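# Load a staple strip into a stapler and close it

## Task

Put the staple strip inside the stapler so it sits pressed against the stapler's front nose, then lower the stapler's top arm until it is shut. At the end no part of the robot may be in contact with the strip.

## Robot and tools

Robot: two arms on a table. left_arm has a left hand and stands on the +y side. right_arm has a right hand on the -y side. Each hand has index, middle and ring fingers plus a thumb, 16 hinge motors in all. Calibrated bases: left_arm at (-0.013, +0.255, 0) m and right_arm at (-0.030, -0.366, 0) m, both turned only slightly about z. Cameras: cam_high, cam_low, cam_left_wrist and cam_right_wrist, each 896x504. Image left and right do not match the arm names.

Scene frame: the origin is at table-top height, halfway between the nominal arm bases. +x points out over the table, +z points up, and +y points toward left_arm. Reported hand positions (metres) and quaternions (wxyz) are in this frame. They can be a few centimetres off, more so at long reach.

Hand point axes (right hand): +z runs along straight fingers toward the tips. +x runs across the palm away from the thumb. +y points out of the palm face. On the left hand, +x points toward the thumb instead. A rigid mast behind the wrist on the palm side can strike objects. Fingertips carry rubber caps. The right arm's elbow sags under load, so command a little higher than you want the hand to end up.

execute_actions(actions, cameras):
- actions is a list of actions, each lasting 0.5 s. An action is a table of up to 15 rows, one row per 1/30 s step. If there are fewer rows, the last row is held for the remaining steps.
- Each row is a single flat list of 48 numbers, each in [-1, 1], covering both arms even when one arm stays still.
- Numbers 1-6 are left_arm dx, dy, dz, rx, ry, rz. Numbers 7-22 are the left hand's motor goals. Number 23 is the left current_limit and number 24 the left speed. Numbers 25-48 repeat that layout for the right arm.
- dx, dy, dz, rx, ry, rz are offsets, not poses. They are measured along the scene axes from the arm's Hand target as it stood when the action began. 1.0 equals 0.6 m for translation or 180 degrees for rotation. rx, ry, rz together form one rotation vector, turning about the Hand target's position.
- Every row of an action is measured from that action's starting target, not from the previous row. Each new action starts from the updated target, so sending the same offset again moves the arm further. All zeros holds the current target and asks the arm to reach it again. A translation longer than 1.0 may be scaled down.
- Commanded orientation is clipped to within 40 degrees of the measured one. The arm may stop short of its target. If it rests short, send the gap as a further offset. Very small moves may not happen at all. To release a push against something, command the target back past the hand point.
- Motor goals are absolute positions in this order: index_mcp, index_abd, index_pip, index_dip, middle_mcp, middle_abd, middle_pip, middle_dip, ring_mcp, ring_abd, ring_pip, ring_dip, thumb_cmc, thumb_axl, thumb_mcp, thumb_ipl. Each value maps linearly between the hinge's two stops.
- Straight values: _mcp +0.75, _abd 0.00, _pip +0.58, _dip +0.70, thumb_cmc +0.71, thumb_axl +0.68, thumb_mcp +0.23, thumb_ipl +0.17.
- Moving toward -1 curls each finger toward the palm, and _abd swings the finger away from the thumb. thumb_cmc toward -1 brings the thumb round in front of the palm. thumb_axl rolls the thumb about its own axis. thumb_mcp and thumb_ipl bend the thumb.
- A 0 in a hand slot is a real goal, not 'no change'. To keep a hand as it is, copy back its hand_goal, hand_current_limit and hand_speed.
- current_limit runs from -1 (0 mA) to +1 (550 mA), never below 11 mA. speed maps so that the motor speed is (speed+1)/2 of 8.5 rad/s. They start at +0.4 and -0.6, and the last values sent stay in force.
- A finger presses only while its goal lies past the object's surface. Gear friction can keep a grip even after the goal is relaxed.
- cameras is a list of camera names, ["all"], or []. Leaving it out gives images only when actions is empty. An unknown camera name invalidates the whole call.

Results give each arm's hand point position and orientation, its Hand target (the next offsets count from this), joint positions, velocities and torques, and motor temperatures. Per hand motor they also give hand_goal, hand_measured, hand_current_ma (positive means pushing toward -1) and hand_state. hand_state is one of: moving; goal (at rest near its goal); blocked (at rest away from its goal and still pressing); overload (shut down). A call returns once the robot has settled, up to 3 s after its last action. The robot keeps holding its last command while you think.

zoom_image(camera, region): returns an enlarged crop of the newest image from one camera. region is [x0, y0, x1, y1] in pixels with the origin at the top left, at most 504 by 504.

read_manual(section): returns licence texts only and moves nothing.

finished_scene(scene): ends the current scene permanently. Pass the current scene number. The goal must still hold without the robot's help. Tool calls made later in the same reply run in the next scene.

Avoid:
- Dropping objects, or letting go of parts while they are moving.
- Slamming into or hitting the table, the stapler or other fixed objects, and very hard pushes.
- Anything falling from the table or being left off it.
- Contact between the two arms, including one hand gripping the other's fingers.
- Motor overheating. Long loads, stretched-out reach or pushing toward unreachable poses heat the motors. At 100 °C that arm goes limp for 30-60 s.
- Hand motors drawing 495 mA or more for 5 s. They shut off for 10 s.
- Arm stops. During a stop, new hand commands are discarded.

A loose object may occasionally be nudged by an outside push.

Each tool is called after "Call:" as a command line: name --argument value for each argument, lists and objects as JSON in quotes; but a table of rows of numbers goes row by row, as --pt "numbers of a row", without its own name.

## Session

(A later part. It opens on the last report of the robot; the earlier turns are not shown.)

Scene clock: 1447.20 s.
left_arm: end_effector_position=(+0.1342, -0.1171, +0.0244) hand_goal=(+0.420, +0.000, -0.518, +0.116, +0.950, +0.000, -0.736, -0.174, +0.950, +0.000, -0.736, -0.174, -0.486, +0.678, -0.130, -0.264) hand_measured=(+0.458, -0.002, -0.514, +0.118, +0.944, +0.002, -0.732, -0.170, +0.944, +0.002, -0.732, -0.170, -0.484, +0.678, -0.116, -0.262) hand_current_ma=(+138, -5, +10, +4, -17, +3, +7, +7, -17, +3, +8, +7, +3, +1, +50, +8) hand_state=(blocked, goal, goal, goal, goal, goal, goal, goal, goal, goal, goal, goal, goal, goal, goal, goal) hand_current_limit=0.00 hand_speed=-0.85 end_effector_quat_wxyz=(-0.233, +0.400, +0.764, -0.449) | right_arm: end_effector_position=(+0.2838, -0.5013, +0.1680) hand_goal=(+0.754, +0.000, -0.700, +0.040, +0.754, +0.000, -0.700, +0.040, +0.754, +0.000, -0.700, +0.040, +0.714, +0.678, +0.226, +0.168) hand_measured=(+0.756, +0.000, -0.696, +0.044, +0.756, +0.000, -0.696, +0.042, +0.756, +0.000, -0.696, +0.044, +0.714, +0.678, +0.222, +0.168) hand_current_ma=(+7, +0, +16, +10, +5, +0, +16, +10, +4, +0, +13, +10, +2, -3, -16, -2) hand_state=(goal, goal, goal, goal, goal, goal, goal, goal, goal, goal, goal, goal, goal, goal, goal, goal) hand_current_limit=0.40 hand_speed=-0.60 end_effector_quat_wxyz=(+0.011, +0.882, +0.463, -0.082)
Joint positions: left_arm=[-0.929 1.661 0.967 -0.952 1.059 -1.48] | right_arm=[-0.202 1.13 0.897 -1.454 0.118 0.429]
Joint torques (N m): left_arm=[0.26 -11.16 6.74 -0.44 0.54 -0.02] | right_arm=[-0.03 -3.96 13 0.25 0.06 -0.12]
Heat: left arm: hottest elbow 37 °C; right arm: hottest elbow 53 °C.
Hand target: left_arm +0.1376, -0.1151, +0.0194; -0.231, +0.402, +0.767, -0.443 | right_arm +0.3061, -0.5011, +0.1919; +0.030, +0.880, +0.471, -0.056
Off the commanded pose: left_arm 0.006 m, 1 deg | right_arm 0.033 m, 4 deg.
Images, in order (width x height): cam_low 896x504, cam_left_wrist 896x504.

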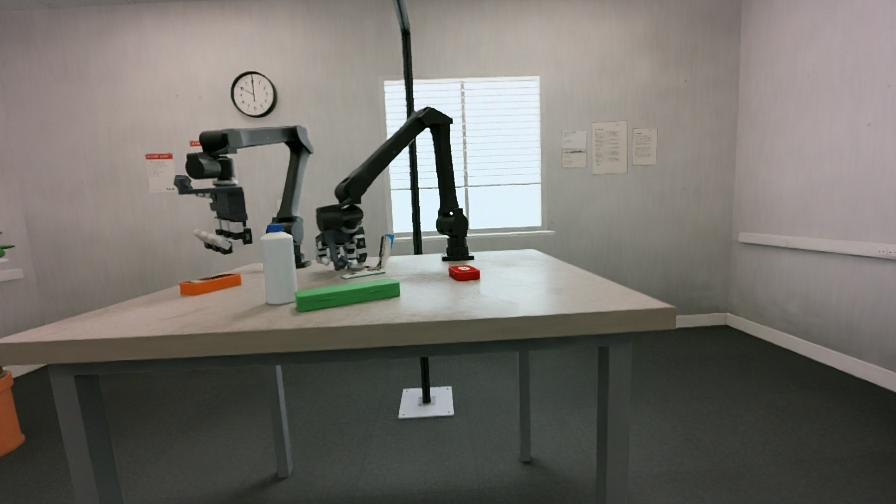

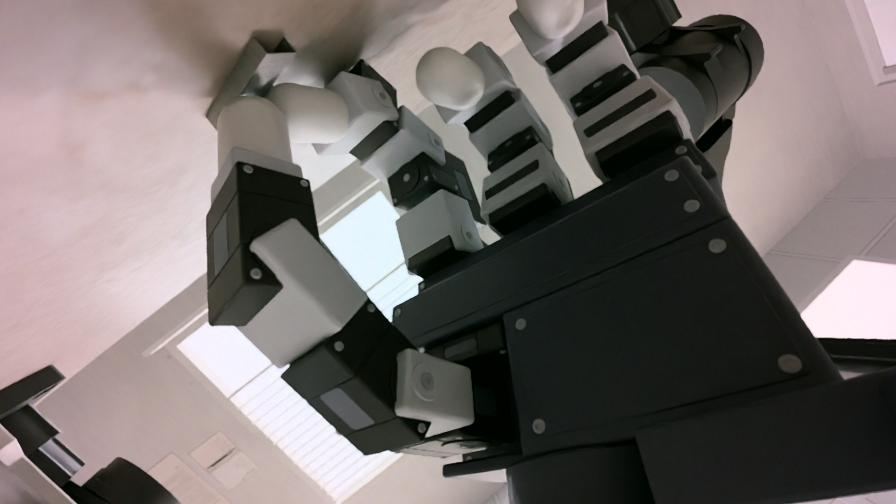

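Call:
execute_actions --actions '[[[0,0,0.03,0,0,0,0.508,0,-0.45,0.1,0.95,0,-0.737,-0.174,0.95,0,-0.737,-0.174,-0.486,0.678,0.06,-0.2,0,-0.7,0,0,0,0,0,0,0.754,0,-0.7,0.04,0.754,0,-0.7,0.04,0.754,0,-0.7,0.04,0.714,0.678,0.226,0.168,0.4,-0.6]],[[0,0,0,0,0,0,0.493,0,-0.328,0.072,0.95,0,-0.737,-0.174,0.95,0,-0.737,-0.174,-0.486,0.678,-0.034,-0.049,0,-0.7,0,0,0,0,0,0,0.754,0,-0.7,0.04,0.754,0,-0.7,0.04,0.754,0,-0.7,0.04,0.714,0.678,0.226,0.168,0.4,-0.6]]]' --cameras '["cam_left_wrist","cam_low"]'

Call:
zoom_image --camera "cam_left_wrist" --region '[40, 0, 380, 200]'

Scene clock: 1486.47 s.
left_arm: end_effector_position=(+0.1305, -0.1091, +0.0295) hand_goal=(+0.494, +0.000, -0.328, +0.072, +0.950, +0.000, -0.736, -0.174, +0.950, +0.000, -0.736, -0.174, -0.486, +0.678, -0.034, -0.048) hand_measured=(+0.482, -0.002, -0.354, +0.064, +0.944, +0.002, -0.732, -0.170, +0.944, +0.002, -0.732, -0.170, -0.484, +0.678, -0.032, -0.050) hand_current_ma=(-36, -3, -85, -21, -17, +3, +7, +7, -17, +3, +8, +7, +2, +1, +6, -5) hand_state=(goal, goal, blocked, goal, goal, goal, goal, goal, goal, goal, goal, goal, goal, goal, goal, goal) hand_current_limit=0.00 hand_speed=-0.70 end_effector_quat_wxyz=(-0.242, +0.395, +0.770, -0.439) | right_arm: end_effector_position=(+0.2838, -0.5013, +0.1680) hand_goal=(+0.754, +0.000, -0.700, +0.040, +0.754, +0.000, -0.700, +0.040, +0.754, +0.000, -0.700, +0.040, +0.714, +0.678, +0.226, +0.168) hand_measured=(+0.756, +0.000, -0.696, +0.044, +0.756, +0.000, -0.696, +0.042, +0.756, +0.000, -0.696, +0.044, +0.714, +0.678, +0.222, +0.168) hand_current_ma=(+7, +0, +16, +10, +5, +0, +16, +10, +4, +0, +13, +10, +2, -3, -16, -2) hand_state=(goal, goal, goal, goal, goal, goal, goal, goal, goal, goal, goal, goal, goal, goal, goal, goal) hand_current_limit=0.40 hand_speed=-0.60 end_effector_quat_wxyz=(+0.011, +0.882, +0.463, -0.082)
Joint positions: left_arm=[-0.929 1.648 0.967 -0.994 1.047 -1.48] | right_arm=[-0.202 1.13 0.897 -1.454 0.118 0.429]
Joint torques (N m): left_arm=[0.26 -12.81 8.18 -0.76 1.02 -0.03] | right_arm=[-0.09 -4.37 12.86 0.23 0.09 -0.12]
Heat: left arm: hottest elbow 37 °C; right arm: hottest elbow 53 °C.
Hand target: left_arm +0.1376, -0.1152, +0.0375; -0.231, +0.402, +0.767, -0.443 | right_arm +0.3061, -0.5011, +0.1919; +0.030, +0.880, +0.471, -0.056
Off the commanded pose: left_arm 0.012 m, 2 deg | right_arm 0.033 m, 4 deg.
Images, in order (width x height): cam_low 896x504, cam_left_wrist 896x504.

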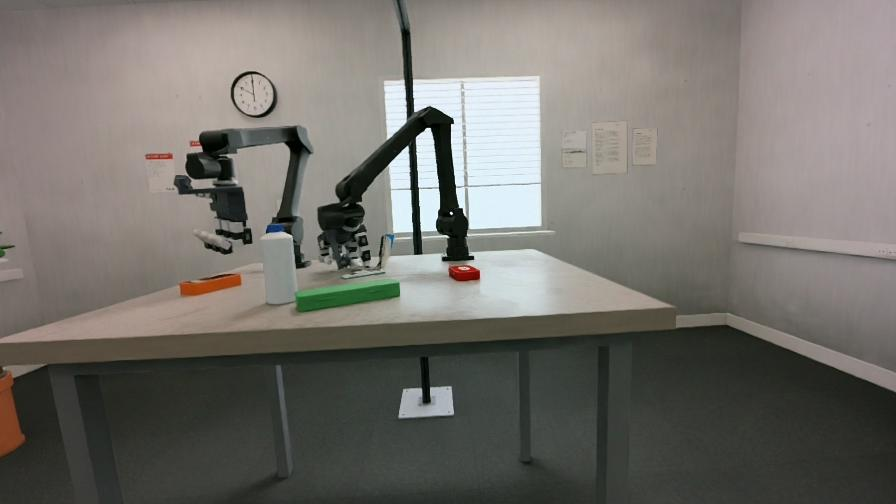

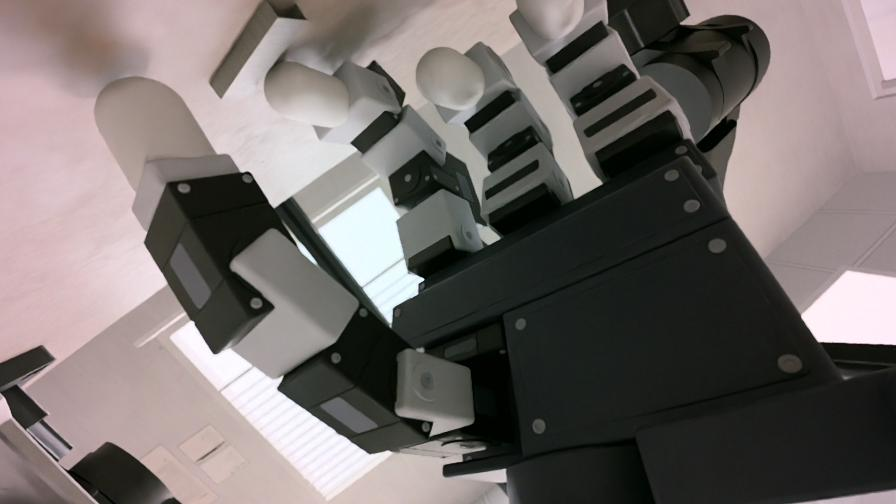

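Scaled by 1.482 from the camera's 896x504 image, which has a finer 1280x720 frame.

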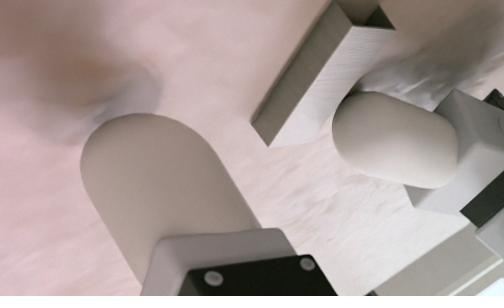

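Call:
execute_actions --actions '[[[0.0025,-0.012,0.012,0,0,0,0.493,0,-0.328,0.072,0.95,0,-0.737,-0.174,0.95,0,-0.737,-0.174,-0.486,0.678,-0.034,-0.049,0,-0.7,0,0,0,0,0,0,0.754,0,-0.7,0.04,0.754,0,-0.7,0.04,0.754,0,-0.7,0.04,0.714,0.678,0.226,0.168,0.4,-0.6]]]' --cameras '["cam_left_wrist","cam_low"]'

Call:
zoom_image --camera "cam_left_wrist" --region '[40, 0, 380, 200]'

Scene clock: 1526.33 s.
left_arm: end_effector_position=(+0.1295, -0.1079, +0.0298) hand_goal=(+0.494, +0.000, -0.328, +0.072, +0.950, +0.000, -0.736, -0.174, +0.950, +0.000, -0.736, -0.174, -0.486, +0.678, -0.034, -0.048) hand_measured=(+0.482, -0.002, -0.354, +0.064, +0.944, +0.002, -0.732, -0.170, +0.944, +0.002, -0.732, -0.170, -0.486, +0.678, -0.032, -0.050) hand_current_ma=(-36, -3, -82, -21, -17, +3, +7, +7, -17, +3, +8, +7, +2, +1, +6, -5) hand_state=(goal, goal, blocked, goal, goal, goal, goal, goal, goal, goal, goal, goal, goal, goal, goal, goal) hand_current_limit=0.00 hand_speed=-0.70 end_effector_quat_wxyz=(-0.245, +0.393, +0.771, -0.438) | right_arm: end_effector_position=(+0.2838, -0.5013, +0.1680) hand_goal=(+0.754, +0.000, -0.700, +0.040, +0.754, +0.000, -0.700, +0.040, +0.754, +0.000, -0.700, +0.040, +0.714, +0.678, +0.226, +0.168) hand_measured=(+0.756, +0.000, -0.696, +0.044, +0.756, +0.000, -0.696, +0.042, +0.756, +0.000, -0.696, +0.044, +0.714, +0.678, +0.222, +0.168) hand_current_ma=(+7, +0, +16, +10, +5, +0, +16, +10, +4, +0, +13, +10, +2, -3, -16, -2) hand_state=(goal, goal, goal, goal, goal, goal, goal, goal, goal, goal, goal, goal, goal, goal, goal, goal) hand_current_limit=0.40 hand_speed=-0.60 end_effector_quat_wxyz=(+0.011, +0.882, +0.463, -0.082)
Joint positions: left_arm=[-0.929 1.648 0.967 -1.001 1.047 -1.48] | right_arm=[-0.202 1.13 0.897 -1.454 0.118 0.429]
Joint torques (N m): left_arm=[-0.26 -12.86 10.1 -0.88 1.06 -0.19] | right_arm=[-0.32 -4.31 13.03 0.18 0.07 -0.12]
Heat: left arm: hottest elbow 39 °C; right arm: hottest elbow 54 °C.
Hand target: left_arm +0.1391, -0.1224, +0.0446; -0.231, +0.402, +0.767, -0.443 | right_arm +0.3061, -0.5011, +0.1919; +0.030, +0.880, +0.471, -0.056
Off the commanded pose: left_arm 0.023 m, 2 deg | right_arm 0.033 m, 4 deg.
Images, in order (width x height): cam_low 896x504, cam_left_wrist 896x504.

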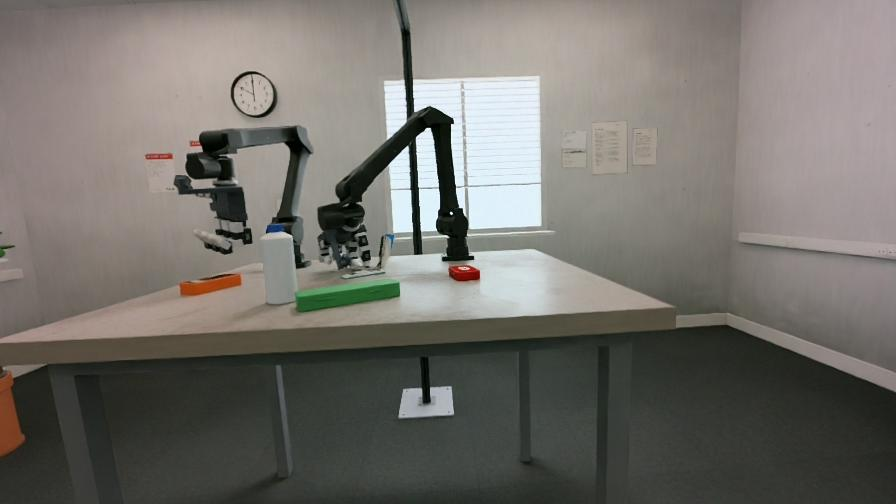

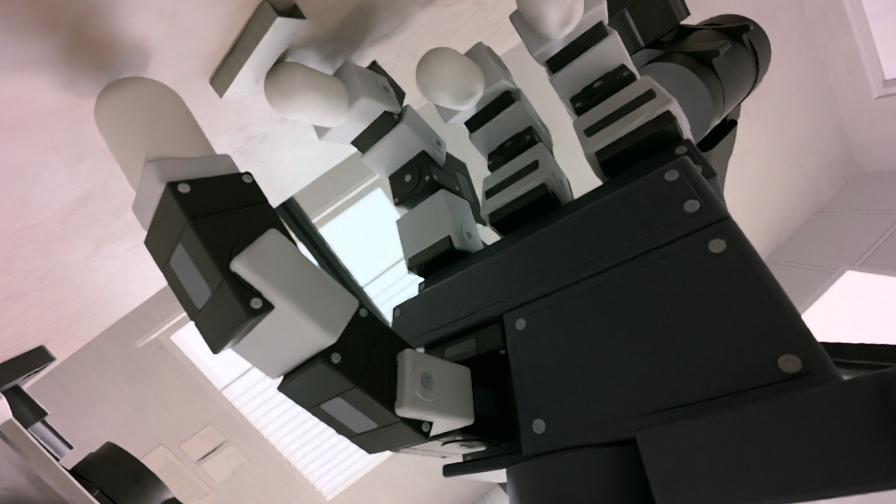

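Scaled by 1.482 from the camera's 896x504 image, which has a finer 1280x720 frame.

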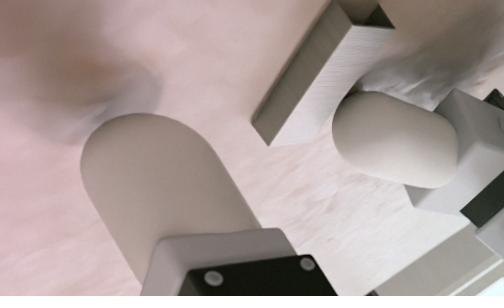

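Call:
execute_actions --actions '[[[0,0,0.05,0,0,0,0.493,0,-0.328,0.072,0.95,0,-0.737,-0.174,0.95,0,-0.737,-0.174,-0.486,0.678,-0.034,-0.049,0,-0.7,0,0,0,0,0,0,0.754,0,-0.7,0.04,0.754,0,-0.7,0.04,0.754,0,-0.7,0.04,0.714,0.678,0.226,0.168,0.4,-0.6]],[[0,0,-0.04,0,0,0,0.493,0,-0.328,0.072,0.95,0,-0.737,-0.174,0.95,0,-0.737,-0.174,-0.486,0.678,-0.034,-0.049,0,-0.7,0,0,0,0,0,0,0.754,0,-0.7,0.04,0.754,0,-0.7,0.04,0.754,0,-0.7,0.04,0.714,0.678,0.226,0.168,0.4,-0.6]]]' --cameras '["cam_left_wrist"]'

Call:
zoom_image --camera "cam_left_wrist" --region '[40, 0, 380, 200]'

Scene clock: 1538.27 s.
left_arm: end_effector_position=(+0.1354, -0.1149, +0.0477) hand_goal=(+0.494, +0.000, -0.328, +0.072, +0.950, +0.000, -0.736, -0.174, +0.950, +0.000, -0.736, -0.174, -0.486, +0.678, -0.034, -0.048) hand_measured=(+0.484, -0.002, -0.330, +0.070, +0.944, +0.002, -0.732, -0.170, +0.944, +0.002, -0.732, -0.170, -0.486, +0.678, -0.032, -0.050) hand_current_ma=(-27, -3, -3, -5, -18, +3, +7, +7, -18, +3, +8, +7, +0, +1, +5, -5) hand_state=(goal, goal, goal, goal, goal, goal, goal, goal, goal, goal, goal, goal, goal, goal, goal, goal) hand_current_limit=0.00 hand_speed=-0.70 end_effector_quat_wxyz=(-0.239, +0.397, +0.770, -0.439) | right_arm: end_effector_position=(+0.2838, -0.5013, +0.1680) hand_goal=(+0.754, +0.000, -0.700, +0.040, +0.754, +0.000, -0.700, +0.040, +0.754, +0.000, -0.700, +0.040, +0.714, +0.678, +0.226, +0.168) hand_measured=(+0.756, +0.000, -0.696, +0.044, +0.756, +0.000, -0.696, +0.042, +0.756, +0.000, -0.696, +0.044, +0.714, +0.678, +0.222, +0.168) hand_current_ma=(+7, +0, +16, +10, +5, +0, +16, +10, +4, +0, +13, +10, +2, -3, -16, -2) hand_state=(goal, goal, goal, goal, goal, goal, goal, goal, goal, goal, goal, goal, goal, goal, goal, goal) hand_current_limit=0.40 hand_speed=-0.60 end_effector_quat_wxyz=(+0.011, +0.882, +0.463, -0.082)
Joint positions: left_arm=[-0.929 1.629 1.004 -1.043 1.044 -1.482] | right_arm=[-0.202 1.13 0.897 -1.454 0.118 0.429]
Joint torques (N m): left_arm=[-0.32 -11.93 8.05 0.02 1.16 -0.16] | right_arm=[-0.91 -4.01 13.01 0.17 0.08 -0.13]
Heat: left arm: hottest elbow 40 °C; right arm: hottest elbow 54 °C.
Hand target: left_arm +0.1391, -0.1223, +0.0506; -0.231, +0.402, +0.767, -0.443 | right_arm +0.3061, -0.5011, +0.1919; +0.030, +0.880, +0.471, -0.056
Off the commanded pose: left_arm 0.009 m, 1 deg | right_arm 0.033 m, 4 deg.
Images, in order (width x height): cam_left_wrist 896x504.

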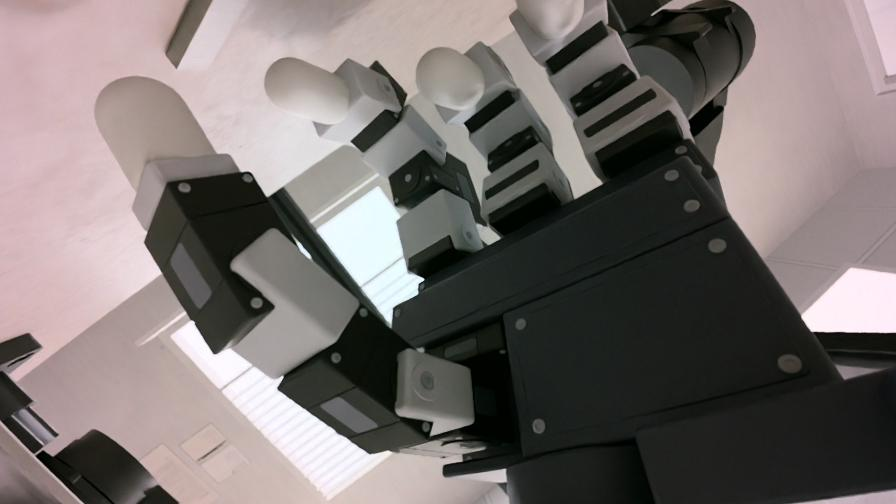

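Scaled by 1.482 from the camera's 896x504 image, which has a finer 1280x720 frame.

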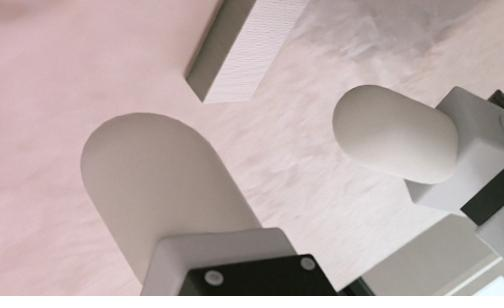

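Call:
execute_actions --actions '[[[0.004,-0.012,-0.022,0,0,0,0.493,0,-0.328,0.072,0.95,0,-0.737,-0.174,0.95,0,-0.737,-0.174,-0.486,0.678,-0.034,-0.049,0,-0.7,0,0,0,0,0,0,0.754,0,-0.7,0.04,0.754,0,-0.7,0.04,0.754,0,-0.7,0.04,0.714,0.678,0.226,0.168,0.4,-0.6]]]' --cameras '["cam_left_wrist"]'

Call:
zoom_image --camera "cam_left_wrist" --region '[40, 0, 380, 200]'

Scene clock: 1551.53 s.
left_arm: end_effector_position=(+0.1389, -0.1198, +0.0332) hand_goal=(+0.494, +0.000, -0.328, +0.072, +0.950, +0.000, -0.736, -0.174, +0.950, +0.000, -0.736, -0.174, -0.486, +0.678, -0.034, -0.048) hand_measured=(+0.484, -0.002, -0.330, +0.070, +0.944, +0.002, -0.732, -0.170, +0.944, +0.002, -0.732, -0.170, -0.486, +0.678, -0.032, -0.050) hand_current_ma=(-26, -3, -3, -5, -18, +3, +7, +7, -18, +3, +8, +7, +0, +1, +5, -5) hand_state=(goal, goal, goal, goal, goal, goal, goal, goal, goal, goal, goal, goal, goal, goal, goal, goal) hand_current_limit=0.00 hand_speed=-0.70 end_effector_quat_wxyz=(-0.238, +0.396, +0.770, -0.440) | right_arm: end_effector_position=(+0.2838, -0.5013, +0.1680) hand_goal=(+0.754, +0.000, -0.700, +0.040, +0.754, +0.000, -0.700, +0.040, +0.754, +0.000, -0.700, +0.040, +0.714, +0.678, +0.226, +0.168) hand_measured=(+0.756, +0.000, -0.696, +0.044, +0.756, +0.000, -0.696, +0.042, +0.756, +0.000, -0.696, +0.044, +0.714, +0.678, +0.222, +0.168) hand_current_ma=(+7, +0, +16, +10, +5, +0, +16, +10, +4, +0, +13, +10, +2, -3, -16, -2) hand_state=(goal, goal, goal, goal, goal, goal, goal, goal, goal, goal, goal, goal, goal, goal, goal, goal) hand_current_limit=0.40 hand_speed=-0.60 end_effector_quat_wxyz=(+0.011, +0.882, +0.463, -0.082)
Joint positions: left_arm=[-0.93 1.664 1.004 -1.002 1.045 -1.485] | right_arm=[-0.202 1.13 0.897 -1.454 0.118 0.429]
Joint torques (N m): left_arm=[-0.67 -12.34 8.27 0.02 1.18 -0.24] | right_arm=[-0.62 -4.13 12.98 0.29 0.05 -0.11]
Heat: left arm: hottest elbow 39 °C; right arm: hottest elbow 54 °C.
Hand target: left_arm +0.1414, -0.1296, +0.0374; -0.231, +0.402, +0.767, -0.443 | right_arm +0.3061, -0.5011, +0.1919; +0.030, +0.880, +0.471, -0.056
Off the commanded pose: left_arm 0.011 m, 1 deg | right_arm 0.033 m, 4 deg.
Images, in order (width x height): cam_left_wrist 896x504.

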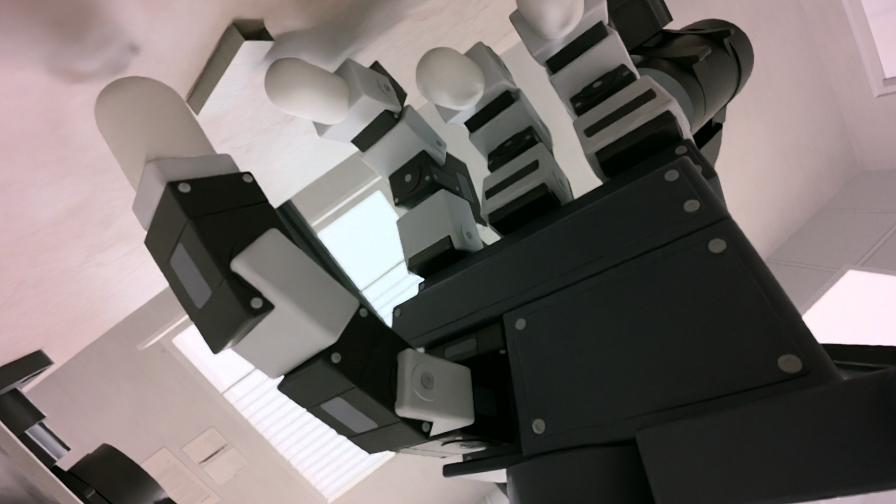

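Scaled by 1.482 from the camera's 896x504 image, which has a finer 1280x720 frame.

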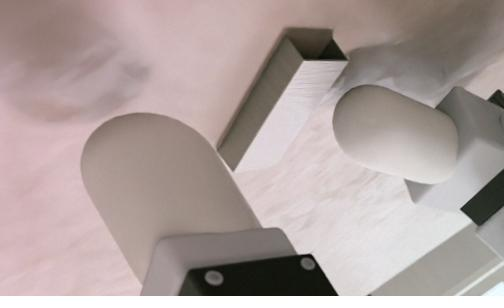

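Call:
execute_actions --actions '[[[0,0,-0.018,0,0,0,0.46,0,-0.328,0.072,0.95,0,-0.737,-0.174,0.95,0,-0.737,-0.174,-0.486,0.678,-0.06,-0.049,0,-0.8,0,0,0,0,0,0,0.754,0,-0.7,0.04,0.754,0,-0.7,0.04,0.754,0,-0.7,0.04,0.714,0.678,0.226,0.168,0.4,-0.6]]]' --cameras '["cam_left_wrist"]'

Call:
zoom_image --camera "cam_left_wrist" --region '[40, 0, 380, 200]'

Scene clock: 1561.73 s.
left_arm: end_effector_position=(+0.1401, -0.1236, +0.0308) hand_goal=(+0.460, +0.000, -0.328, +0.072, +0.950, +0.000, -0.736, -0.174, +0.950, +0.000, -0.736, -0.174, -0.486, +0.678, -0.060, -0.048) hand_measured=(+0.460, +0.000, -0.336, +0.066, +0.944, +0.002, -0.732, -0.170, +0.944, +0.002, -0.732, -0.170, -0.486, +0.678, -0.058, -0.050) hand_current_ma=(+0, +0, -18, -17, -18, +3, +7, +7, -18, +3, +8, +7, +0, +1, +7, -5) hand_state=(goal, goal, goal, goal, goal, goal, goal, goal, goal, goal, goal, goal, goal, goal, goal, goal) hand_current_limit=0.00 hand_speed=-0.80 end_effector_quat_wxyz=(-0.235, +0.395, +0.769, -0.443) | right_arm: end_effector_position=(+0.2838, -0.5013, +0.1680) hand_goal=(+0.754, +0.000, -0.700, +0.040, +0.754, +0.000, -0.700, +0.040, +0.754, +0.000, -0.700, +0.040, +0.714, +0.678, +0.226, +0.168) hand_measured=(+0.756, +0.000, -0.696, +0.044, +0.756, +0.000, -0.696, +0.042, +0.756, +0.000, -0.696, +0.044, +0.714, +0.678, +0.222, +0.168) hand_current_ma=(+7, +0, +16, +10, +5, +0, +16, +10, +4, +0, +13, +10, +2, -3, -16, -2) hand_state=(goal, goal, goal, goal, goal, goal, goal, goal, goal, goal, goal, goal, goal, goal, goal, goal) hand_current_limit=0.40 hand_speed=-0.60 end_effector_quat_wxyz=(+0.011, +0.882, +0.463, -0.082)
Joint positions: left_arm=[-0.931 1.671 1.004 -0.978 1.05 -1.498] | right_arm=[-0.202 1.13 0.897 -1.454 0.118 0.429]
Joint torques (N m): left_arm=[-0.62 -11.28 7.38 0.25 0.95 -0.12] | right_arm=[0.09 -3.84 12.82 0.36 0.07 -0.13]
Heat: left arm: hottest elbow 39 °C; right arm: hottest elbow 54 °C.
Hand target: left_arm +0.1415, -0.1296, +0.0266; -0.231, +0.402, +0.767, -0.443 | right_arm +0.3061, -0.5011, +0.1919; +0.030, +0.880, +0.471, -0.056
Off the commanded pose: left_arm 0.007 m, 1 deg | right_arm 0.033 m, 4 deg.
Images, in order (width x height): cam_left_wrist 896x504.

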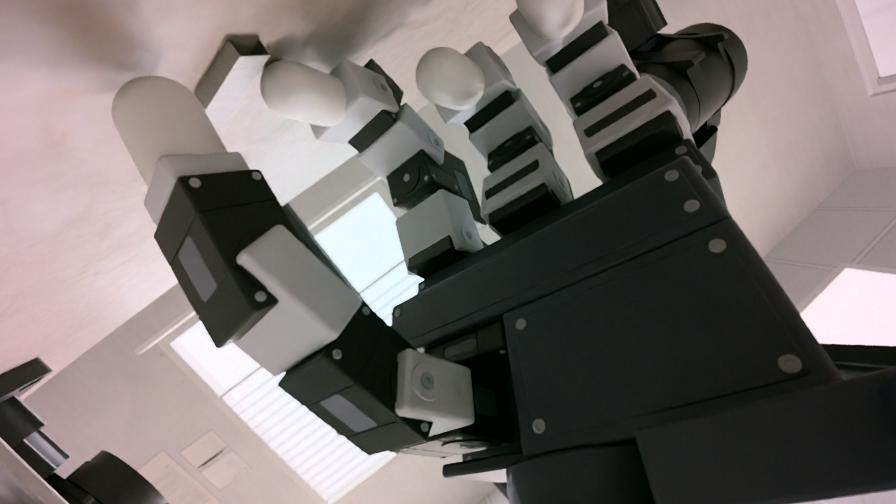

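Scaled by 1.482 from the camera's 896x504 image, which has a finer 1280x720 frame.

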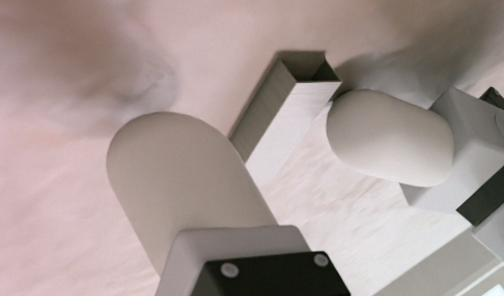

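Call:
execute_actions --actions '[[[0,0,-0.004,0,0,0,0.4,0,-0.328,0.072,0.95,0,-0.737,-0.174,0.95,0,-0.737,-0.174,-0.486,0.678,-0.1,-0.049,0,-0.85,0,0,0,0,0,0,0.754,0,-0.7,0.04,0.754,0,-0.7,0.04,0.754,0,-0.7,0.04,0.714,0.678,0.226,0.168,0.4,-0.6]]]' --cameras '["cam_left_wrist"]'

Call:
zoom_image --camera "cam_left_wrist" --region '[40, 0, 380, 200]'

Scene clock: 1572.70 s.
left_arm: end_effector_position=(+0.1402, -0.1251, +0.0294) hand_goal=(+0.400, +0.000, -0.328, +0.072, +0.950, +0.000, -0.736, -0.174, +0.950, +0.000, -0.736, -0.174, -0.486, +0.678, -0.100, -0.048) hand_measured=(+0.408, +0.000, -0.334, +0.066, +0.944, +0.002, -0.732, -0.170, +0.944, +0.002, -0.732, -0.170, -0.486, +0.678, -0.098, -0.050) hand_current_ma=(+22, +1, -15, -17, -18, +3, +7, +7, -18, +3, +8, +7, +0, +1, +8, -5) hand_state=(goal, goal, goal, goal, goal, goal, goal, goal, goal, goal, goal, goal, goal, goal, goal, goal) hand_current_limit=0.00 hand_speed=-0.85 end_effector_quat_wxyz=(-0.234, +0.396, +0.769, -0.445) | right_arm: end_effector_position=(+0.2838, -0.5013, +0.1680) hand_goal=(+0.754, +0.000, -0.700, +0.040, +0.754, +0.000, -0.700, +0.040, +0.754, +0.000, -0.700, +0.040, +0.714, +0.678, +0.226, +0.168) hand_measured=(+0.756, +0.000, -0.696, +0.044, +0.756, +0.000, -0.696, +0.042, +0.756, +0.000, -0.696, +0.044, +0.714, +0.678, +0.222, +0.168) hand_current_ma=(+7, +0, +16, +10, +5, +0, +16, +10, +4, +0, +13, +10, +2, -3, -16, -2) hand_state=(goal, goal, goal, goal, goal, goal, goal, goal, goal, goal, goal, goal, goal, goal, goal, goal) hand_current_limit=0.40 hand_speed=-0.60 end_effector_quat_wxyz=(+0.011, +0.882, +0.463, -0.082)
Joint positions: left_arm=[-0.932 1.675 1.004 -0.97 1.052 -1.499] | right_arm=[-0.202 1.13 0.897 -1.454 0.118 0.429]
Joint torques (N m): left_arm=[-0.5 -11.28 7.17 0.21 0.88 -0.1] | right_arm=[-0.67 -4.07 12.89 0.34 0.09 -0.14]
Heat: left arm: hottest elbow 39 °C; right arm: hottest elbow 54 °C.
Hand target: left_arm +0.1414, -0.1295, +0.0243; -0.231, +0.402, +0.767, -0.443 | right_arm +0.3061, -0.5011, +0.1919; +0.030, +0.880, +0.471, -0.056
Off the commanded pose: left_arm 0.007 m, 1 deg | right_arm 0.033 m, 4 deg.
Images, in order (width x height): cam_left_wrist 896x504.

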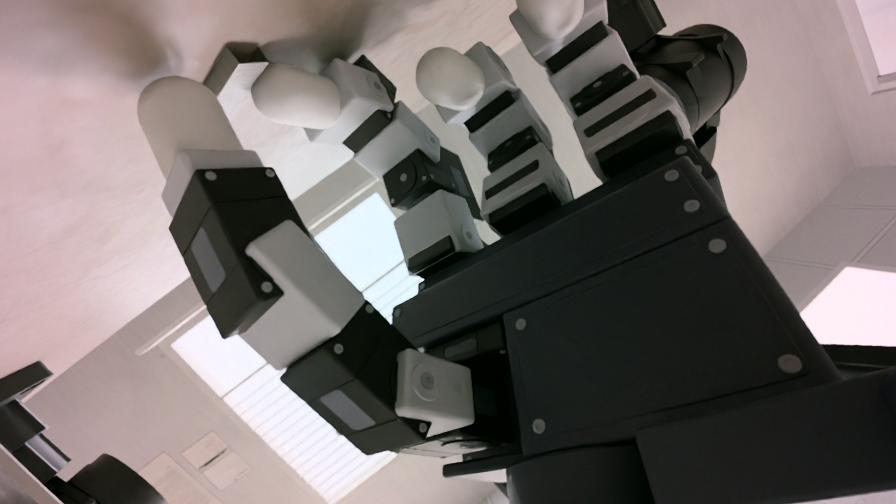

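Scaled by 1.482 from the camera's 896x504 image, which has a finer 1280x720 frame.

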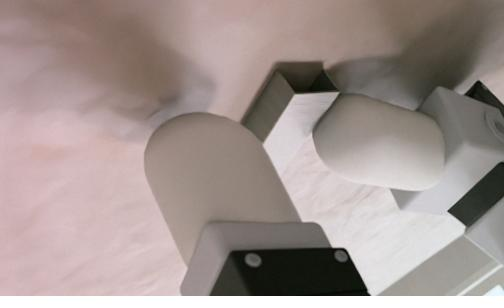

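Call:
execute_actions --actions '[[[0,0.002,-0.003,0,0,0,0.34,0,-0.328,0.072,0.95,0,-0.737,-0.174,0.95,0,-0.737,-0.174,-0.486,0.678,-0.15,-0.049,0,-0.85,0,0,0,0,0,0,0.754,0,-0.7,0.04,0.754,0,-0.7,0.04,0.754,0,-0.7,0.04,0.714,0.678,0.226,0.168,0.4,-0.6]]]' --cameras '["cam_left_wrist"]'

Call:
zoom_image --camera "cam_left_wrist" --region '[40, 0, 380, 200]'

Scene clock: 1582.77 s.
left_arm: end_effector_position=(+0.1402, -0.1258, +0.0290) hand_goal=(+0.340, +0.000, -0.328, +0.072, +0.950, +0.000, -0.736, -0.174, +0.950, +0.000, -0.736, -0.174, -0.486, +0.678, -0.150, -0.048) hand_measured=(+0.366, +0.000, -0.326, +0.070, +0.944, +0.002, -0.732, -0.170, +0.944, +0.002, -0.732, -0.170, -0.486, +0.678, -0.146, -0.050) hand_current_ma=(+90, +1, +4, -6, -18, +3, +7, +7, -18, +3, +8, +7, +0, +1, +14, -4) hand_state=(blocked, goal, goal, goal, goal, goal, goal, goal, goal, goal, goal, goal, goal, goal, goal, goal) hand_current_limit=0.00 hand_speed=-0.85 end_effector_quat_wxyz=(-0.234, +0.396, +0.768, -0.446) | right_arm: end_effector_position=(+0.2838, -0.5013, +0.1680) hand_goal=(+0.754, +0.000, -0.700, +0.040, +0.754, +0.000, -0.700, +0.040, +0.754, +0.000, -0.700, +0.040, +0.714, +0.678, +0.226, +0.168) hand_measured=(+0.756, +0.000, -0.696, +0.044, +0.756, +0.000, -0.696, +0.042, +0.756, +0.000, -0.696, +0.044, +0.714, +0.678, +0.222, +0.168) hand_current_ma=(+7, +0, +16, +10, +5, +0, +16, +10, +4, +0, +13, +10, +2, -3, -16, -2) hand_state=(goal, goal, goal, goal, goal, goal, goal, goal, goal, goal, goal, goal, goal, goal, goal, goal) hand_current_limit=0.40 hand_speed=-0.60 end_effector_quat_wxyz=(+0.011, +0.882, +0.463, -0.082)
Joint positions: left_arm=[-0.932 1.676 1.004 -0.967 1.053 -1.499] | right_arm=[-0.202 1.13 0.897 -1.454 0.118 0.429]
Joint torques (N m): left_arm=[-0.38 -11.22 6.86 0.18 0.82 -0.07] | right_arm=[-0.32 -4.48 12.89 0.21 0.07 -0.09]
Heat: left arm: hottest elbow 38 °C; right arm: hottest elbow 54 °C.
Hand target: left_arm +0.1414, -0.1284, +0.0224; -0.231, +0.402, +0.767, -0.443 | right_arm +0.3061, -0.5011, +0.1919; +0.030, +0.880, +0.471, -0.056
Off the commanded pose: left_arm 0.007 m, 1 deg | right_arm 0.033 m, 4 deg.
Images, in order (width x height): cam_left_wrist 896x504.

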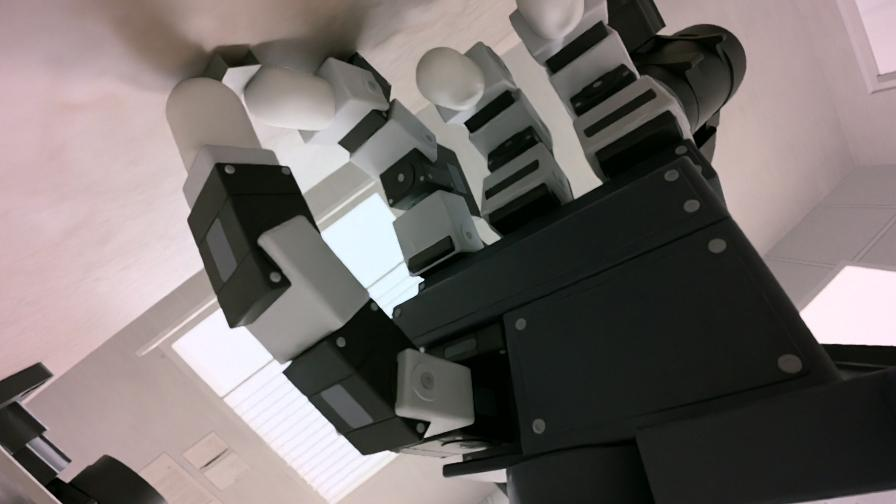

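Scaled by 1.482 from the camera's 896x504 image, which has a finer 1280x720 frame.

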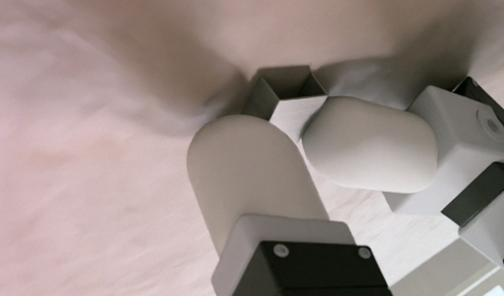

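Call:
execute_actions --actions '[[[0,0,-0.002,0,0,0,0.33,0,-0.328,0.072,0.95,0,-0.737,-0.174,0.95,0,-0.737,-0.174,-0.486,0.678,-0.21,-0.049,0,-0.88,0,0,0,0,0,0,0.754,0,-0.7,0.04,0.754,0,-0.7,0.04,0.754,0,-0.7,0.04,0.714,0.678,0.226,0.168,0.4,-0.6]]]' --cameras '["cam_left_wrist"]'

Call:
zoom_image --camera "cam_left_wrist" --region '[40, 0, 380, 200]'

Scene clock: 1591.83 s.
left_arm: end_effector_position=(+0.1402, -0.1259, +0.0290) hand_goal=(+0.330, +0.000, -0.328, +0.072, +0.950, +0.000, -0.736, -0.174, +0.950, +0.000, -0.736, -0.174, -0.486, +0.678, -0.210, -0.048) hand_measured=(+0.364, +0.000, -0.324, +0.070, +0.944, +0.002, -0.732, -0.170, +0.944, +0.002, -0.732, -0.170, -0.486, +0.678, -0.160, -0.040) hand_current_ma=(+124, +1, +10, -6, -18, +3, +7, +7, -18, +3, +8, +7, +0, +1, +243, +26) hand_state=(blocked, goal, goal, goal, goal, goal, goal, goal, goal, goal, goal, goal, goal, goal, blocked, goal) hand_current_limit=0.00 hand_speed=-0.88 end_effector_quat_wxyz=(-0.234, +0.396, +0.768, -0.446) | right_arm: end_effector_position=(+0.2838, -0.5013, +0.1680) hand_goal=(+0.754, +0.000, -0.700, +0.040, +0.754, +0.000, -0.700, +0.040, +0.754, +0.000, -0.700, +0.040, +0.714, +0.678, +0.226, +0.168) hand_measured=(+0.756, +0.000, -0.696, +0.044, +0.756, +0.000, -0.696, +0.042, +0.756, +0.000, -0.696, +0.044, +0.714, +0.678, +0.222, +0.168) hand_current_ma=(+7, +0, +16, +10, +5, +0, +16, +10, +4, +0, +13, +10, +2, -3, -16, -2) hand_state=(goal, goal, goal, goal, goal, goal, goal, goal, goal, goal, goal, goal, goal, goal, goal, goal) hand_current_limit=0.40 hand_speed=-0.60 end_effector_quat_wxyz=(+0.011, +0.882, +0.463, -0.082)
Joint positions: left_arm=[-0.932 1.676 1.004 -0.966 1.054 -1.499] | right_arm=[-0.202 1.13 0.897 -1.454 0.118 0.429]
Joint torques (N m): left_arm=[-0.44 -11.11 6.75 0.31 0.8 -0.06] | right_arm=[-0.44 -4.25 13 0.2 0.04 -0.11]
Heat: left arm: hottest elbow 38 °C; right arm: hottest elbow 54 °C.
Hand target: left_arm +0.1414, -0.1284, +0.0212; -0.231, +0.402, +0.767, -0.443 | right_arm +0.3061, -0.5011, +0.1919; +0.030, +0.880, +0.471, -0.056
Off the commanded pose: left_arm 0.008 m, 1 deg | right_arm 0.033 m, 4 deg.
Images, in order (width x height): cam_left_wrist 896x504.

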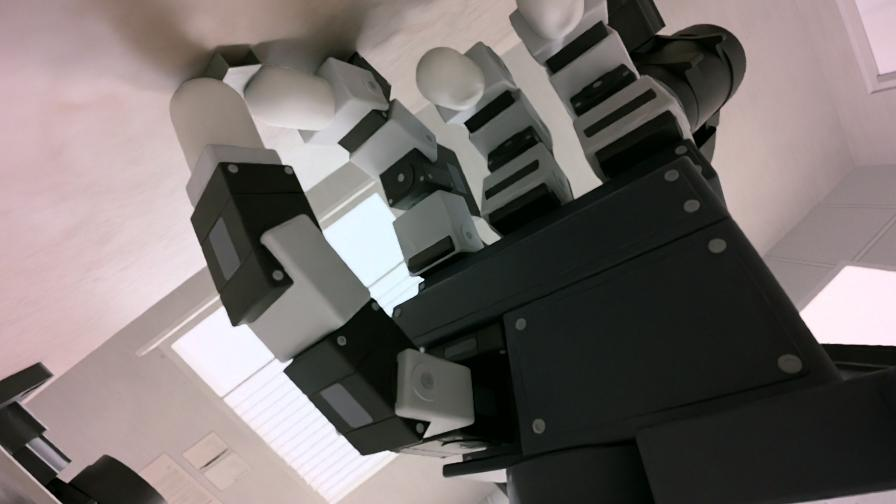

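Scaled by 1.482 from the camera's 896x504 image, which has a finer 1280x720 frame.

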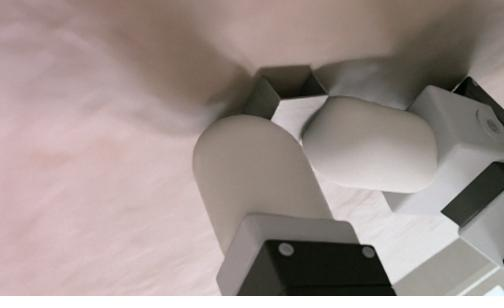

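Call:
execute_actions --actions '[[[0,0,0.02,0,0,0,0.3,0,-0.328,0.072,0.95,0,-0.737,-0.174,0.95,0,-0.737,-0.174,-0.486,0.678,-0.22,-0.049,0,-0.85,0,0,0,0,0,0,0.754,0,-0.7,0.04,0.754,0,-0.7,0.04,0.754,0,-0.7,0.04,0.714,0.678,0.226,0.168,0.4,-0.6]],[[0,0,0.04,0,0,0,0.3,0,-0.328,0.072,0.95,0,-0.737,-0.174,0.95,0,-0.737,-0.174,-0.486,0.678,-0.22,-0.049,0,-0.85,0,0,0,0,0,0,0.754,0,-0.7,0.04,0.754,0,-0.7,0.04,0.754,0,-0.7,0.04,0.714,0.678,0.226,0.168,0.4,-0.6]]]' --cameras '["cam_left_wrist","cam_low"]'

Call:
zoom_image --camera "cam_left_wrist" --region '[40, 0, 380, 200]'

Scene clock: 1606.60 s.
left_arm: end_effector_position=(+0.1338, -0.1157, +0.0447) hand_goal=(+0.300, +0.000, -0.328, +0.072, +0.950, +0.000, -0.736, -0.174, +0.950, +0.000, -0.736, -0.174, -0.486, +0.678, -0.220, -0.048) hand_measured=(+0.324, +0.000, -0.320, +0.072, +0.944, +0.002, -0.732, -0.170, +0.944, +0.002, -0.732, -0.170, -0.486, +0.678, -0.190, -0.040) hand_current_ma=(+82, -1, +22, -1, -18, +3, +7, +7, -19, +3, +8, +7, -1, +1, +138, +28) hand_state=(blocked, goal, goal, goal, goal, goal, goal, goal, goal, goal, goal, goal, goal, goal, blocked, goal) hand_current_limit=0.00 hand_speed=-0.85 end_effector_quat_wxyz=(-0.244, +0.391, +0.772, -0.438) | right_arm: end_effector_position=(+0.2838, -0.5013, +0.1680) hand_goal=(+0.754, +0.000, -0.700, +0.040, +0.754, +0.000, -0.700, +0.040, +0.754, +0.000, -0.700, +0.040, +0.714, +0.678, +0.226, +0.168) hand_measured=(+0.756, +0.000, -0.696, +0.044, +0.756, +0.000, -0.696, +0.042, +0.756, +0.000, -0.696, +0.044, +0.714, +0.678, +0.222, +0.168) hand_current_ma=(+7, +0, +16, +10, +5, +0, +16, +10, +4, +0, +13, +10, +2, -3, -16, -2) hand_state=(goal, goal, goal, goal, goal, goal, goal, goal, goal, goal, goal, goal, goal, goal, goal, goal) hand_current_limit=0.40 hand_speed=-0.60 end_effector_quat_wxyz=(+0.011, +0.882, +0.463, -0.082)
Joint positions: left_arm=[-0.932 1.638 1.004 -1.033 1.047 -1.499] | right_arm=[-0.202 1.13 0.897 -1.454 0.118 0.429]
Joint torques (N m): left_arm=[-0.38 -12.69 9.88 -0.84 1.05 -0.09] | right_arm=[0.09 -4.78 12.94 0.24 0.04 -0.14]
Heat: left arm: hottest elbow 38 °C; right arm: hottest elbow 54 °C.
Hand target: left_arm +0.1414, -0.1284, +0.0573; -0.231, +0.402, +0.767, -0.443 | right_arm +0.3061, -0.5011, +0.1919; +0.030, +0.880, +0.471, -0.056
Off the commanded pose: left_arm 0.019 m, 2 deg | right_arm 0.033 m, 4 deg.
Images, in order (width x height): cam_low 896x504, cam_left_wrist 896x504.

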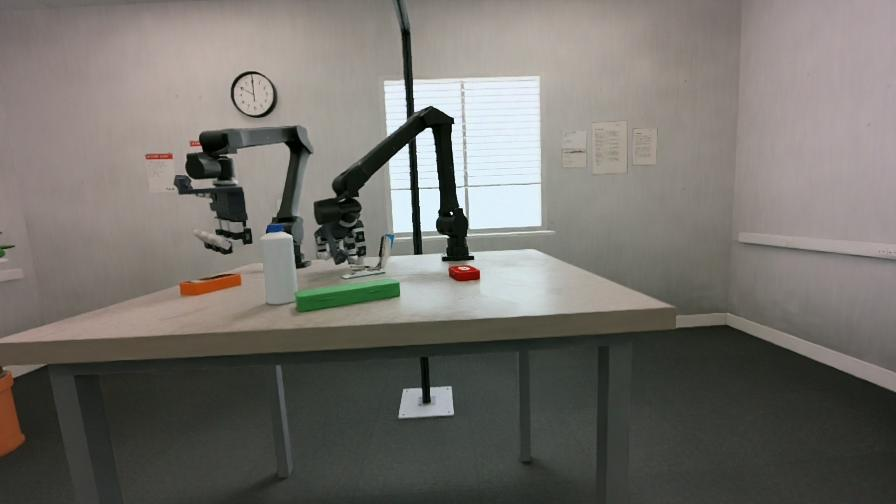

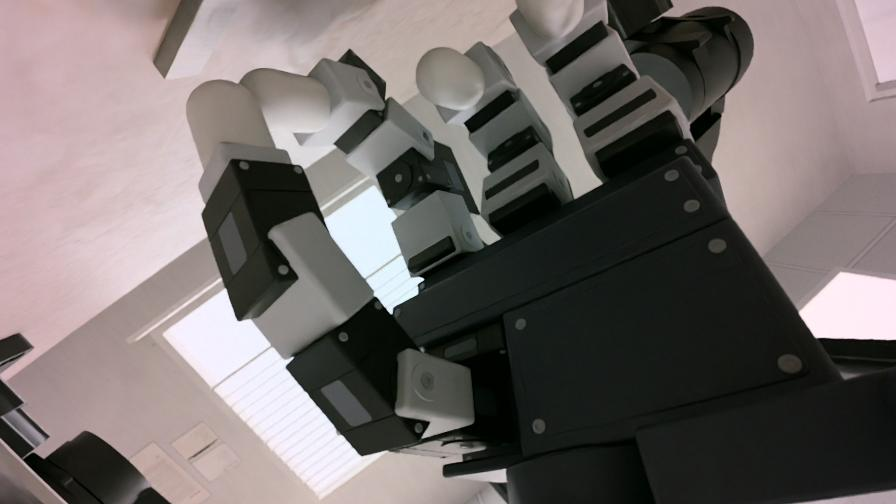

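Scaled by 1.482 from the camera's 896x504 image, which has a finer 1280x720 frame.

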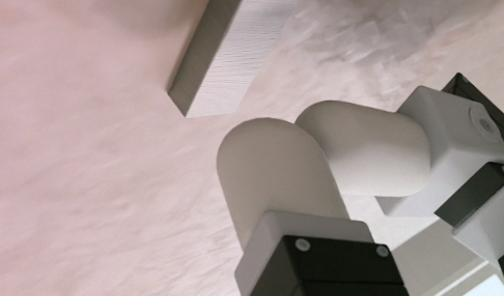

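Call:
execute_actions --actions '[[[0,0,0.02,0,0,0,0.46,0,-0.328,0.072,0.95,0,-0.737,-0.174,0.95,0,-0.737,-0.174,-0.486,0.678,-0.05,-0.04,0,-0.6,0,0,0,0,0,0,0.754,0,-0.7,0.04,0.754,0,-0.7,0.04,0.754,0,-0.7,0.04,0.714,0.678,0.226,0.168,0.4,-0.6]],[[-0.002,0.004,-0.05,0,0,0,0.46,0,-0.328,0.072,0.95,0,-0.737,-0.174,0.95,0,-0.737,-0.174,-0.486,0.678,-0.05,-0.04,0,-0.7,0,0,0,0,0,0,0.754,0,-0.7,0.04,0.754,0,-0.7,0.04,0.754,0,-0.7,0.04,0.714,0.678,0.226,0.168,0.4,-0.6]]]' --cameras '["cam_left_wrist"]'

Call:
zoom_image --camera "cam_left_wrist" --region '[40, 0, 380, 200]'

Scene clock: 1654.93 s.
left_arm: end_effector_position=(+0.1369, -0.1196, +0.0388) hand_goal=(+0.460, +0.000, -0.328, +0.072, +0.950, +0.000, -0.736, -0.174, +0.950, +0.000, -0.736, -0.174, -0.486, +0.678, -0.050, -0.040) hand_measured=(+0.452, +0.000, -0.324, +0.072, +0.944, +0.002, -0.732, -0.170, +0.944, +0.002, -0.732, -0.170, -0.486, +0.678, -0.052, -0.040) hand_current_ma=(-25, -1, +10, -1, -18, +3, +7, +7, -19, +3, +8, +7, -1, +1, -6, +2) hand_state=(goal, goal, goal, goal, goal, goal, goal, goal, goal, goal, goal, goal, goal, goal, goal, goal) hand_current_limit=0.00 hand_speed=-0.70 end_effector_quat_wxyz=(-0.239, +0.393, +0.771, -0.440) | right_arm: end_effector_position=(+0.2838, -0.5013, +0.1680) hand_goal=(+0.754, +0.000, -0.700, +0.040, +0.754, +0.000, -0.700, +0.040, +0.754, +0.000, -0.700, +0.040, +0.714, +0.678, +0.226, +0.168) hand_measured=(+0.756, +0.000, -0.696, +0.044, +0.756, +0.000, -0.696, +0.042, +0.756, +0.000, -0.696, +0.044, +0.714, +0.678, +0.222, +0.168) hand_current_ma=(+7, +0, +16, +10, +5, +0, +16, +10, +4, +0, +13, +10, +2, -3, -16, -2) hand_state=(goal, goal, goal, goal, goal, goal, goal, goal, goal, goal, goal, goal, goal, goal, goal, goal) hand_current_limit=0.40 hand_speed=-0.60 end_effector_quat_wxyz=(+0.011, +0.882, +0.463, -0.082)
Joint positions: left_arm=[-0.932 1.652 1.005 -1.009 1.047 -1.499] | right_arm=[-0.202 1.13 0.897 -1.454 0.118 0.429]
Joint torques (N m): left_arm=[-0.5 -11.99 7.62 0.03 1.08 -0.06] | right_arm=[-0.5 -4.37 13.12 0.42 0.07 -0.13]
Motor temperatures (°C): left_arm=[25 31 40 23 28 24] | right_arm=[24 26 55 23 25 22]
Heat: left arm: hottest elbow 40 °C; right arm: hottest elbow 55 °C.
Hand target: left_arm +0.1402, -0.1260, +0.0393; -0.231, +0.402, +0.767, -0.443 | right_arm +0.3061, -0.5011, +0.1919; +0.030, +0.880, +0.471, -0.056
Off the commanded pose: left_arm 0.007 m, 1 deg | right_arm 0.033 m, 4 deg.
Images, in order (width x height): cam_left_wrist 896x504.

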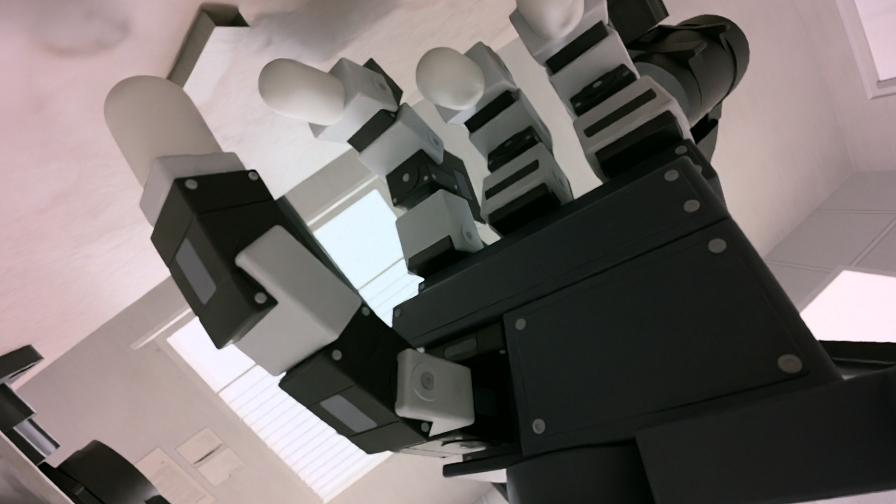

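Scaled by 1.482 from the camera's 896x504 image, which has a finer 1280x720 frame.

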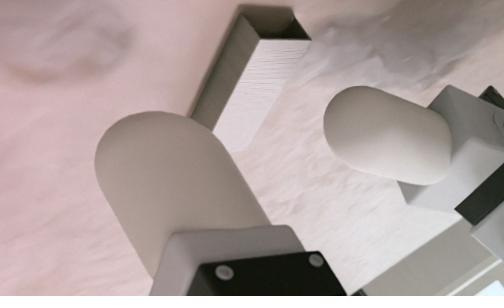

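Call:
execute_actions --actions '[[[0.013,0.002,-0.025,0,0,0,0.46,0,-0.328,0.072,0.95,0,-0.737,-0.174,0.95,0,-0.737,-0.174,-0.486,0.678,-0.05,-0.04,0,-0.7,0,0,0,0,0,0,0.754,0,-0.7,0.04,0.754,0,-0.7,0.04,0.754,0,-0.7,0.04,0.714,0.678,0.226,0.168,0.4,-0.6]]]' --cameras '["cam_left_wrist"]'

Call:
zoom_image --camera "cam_left_wrist" --region '[40, 0, 380, 200]'

Scene clock: 1692.33 s.
left_arm: end_effector_position=(+0.1373, -0.1212, +0.0286) hand_goal=(+0.460, +0.000, -0.328, +0.072, +0.950, +0.000, -0.736, -0.174, +0.950, +0.000, -0.736, -0.174, -0.486, +0.678, -0.050, -0.040) hand_measured=(+0.456, -0.004, -0.348, +0.054, +0.942, +0.002, -0.732, -0.170, +0.942, +0.002, -0.732, -0.170, -0.486, +0.678, -0.052, -0.040) hand_current_ma=(-12, -8, -60, -53, -19, +3, +7, +7, -19, +3, +8, +7, -1, +1, -5, +2) hand_state=(goal, goal, goal, goal, goal, goal, goal, goal, goal, goal, goal, goal, goal, goal, goal, goal) hand_current_limit=0.00 hand_speed=-0.70 end_effector_quat_wxyz=(-0.243, +0.395, +0.767, -0.443) | right_arm: end_effector_position=(+0.2838, -0.5013, +0.1680) hand_goal=(+0.754, +0.000, -0.700, +0.040, +0.754, +0.000, -0.700, +0.040, +0.754, +0.000, -0.700, +0.040, +0.714, +0.678, +0.226, +0.168) hand_measured=(+0.756, +0.000, -0.696, +0.044, +0.756, +0.000, -0.696, +0.042, +0.756, +0.000, -0.696, +0.044, +0.714, +0.678, +0.222, +0.168) hand_current_ma=(+7, +0, +16, +10, +5, +0, +16, +10, +4, +0, +13, +10, +2, -3, -16, -2) hand_state=(goal, goal, goal, goal, goal, goal, goal, goal, goal, goal, goal, goal, goal, goal, goal, goal) hand_current_limit=0.40 hand_speed=-0.60 end_effector_quat_wxyz=(+0.011, +0.882, +0.463, -0.082)
Joint positions: left_arm=[-0.93 1.68 1.005 -0.999 1.056 -1.479] | right_arm=[-0.202 1.13 0.897 -1.454 0.118 0.429]
Joint torques (N m): left_arm=[0.73 -11.28 7.62 -0.05 0.62 0.07] | right_arm=[-0.44 -4.42 12.9 0.32 0.04 -0.11]
Motor temperatures (°C): left_arm=[24 31 40 23 28 24] | right_arm=[24 26 55 23 25 22]
Heat: left arm: hottest elbow 40 °C; right arm: hottest elbow 55 °C.
Hand target: left_arm +0.1481, -0.1248, +0.0243; -0.231, +0.402, +0.767, -0.443 | right_arm +0.3061, -0.5011, +0.1919; +0.030, +0.880, +0.471, -0.056
Off the commanded pose: left_arm 0.012 m, 2 deg | right_arm 0.033 m, 4 deg.
Images, in order (width x height): cam_left_wrist 896x504.

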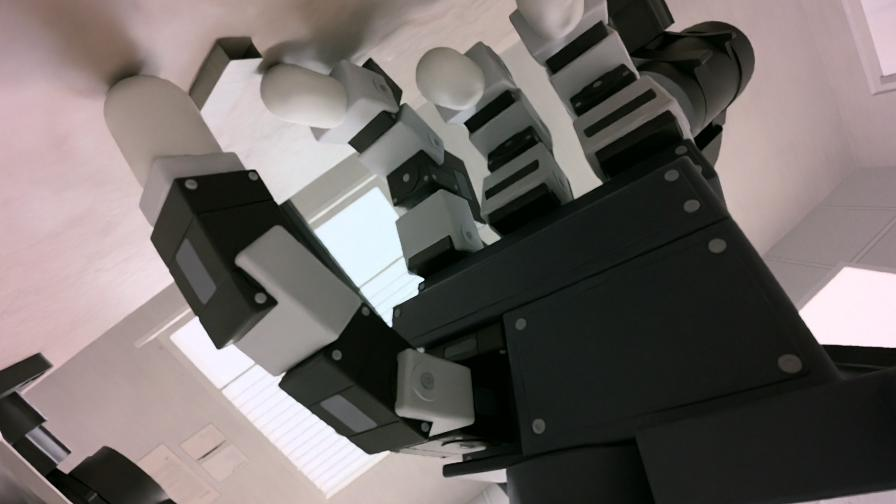

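Scaled by 1.482 from the camera's 896x504 image, which has a finer 1280x720 frame.

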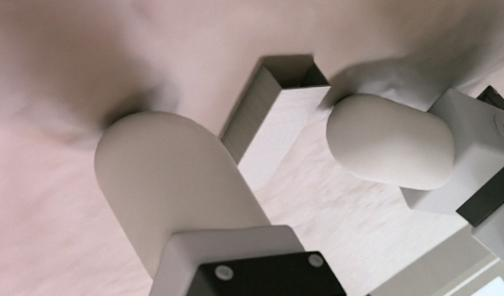

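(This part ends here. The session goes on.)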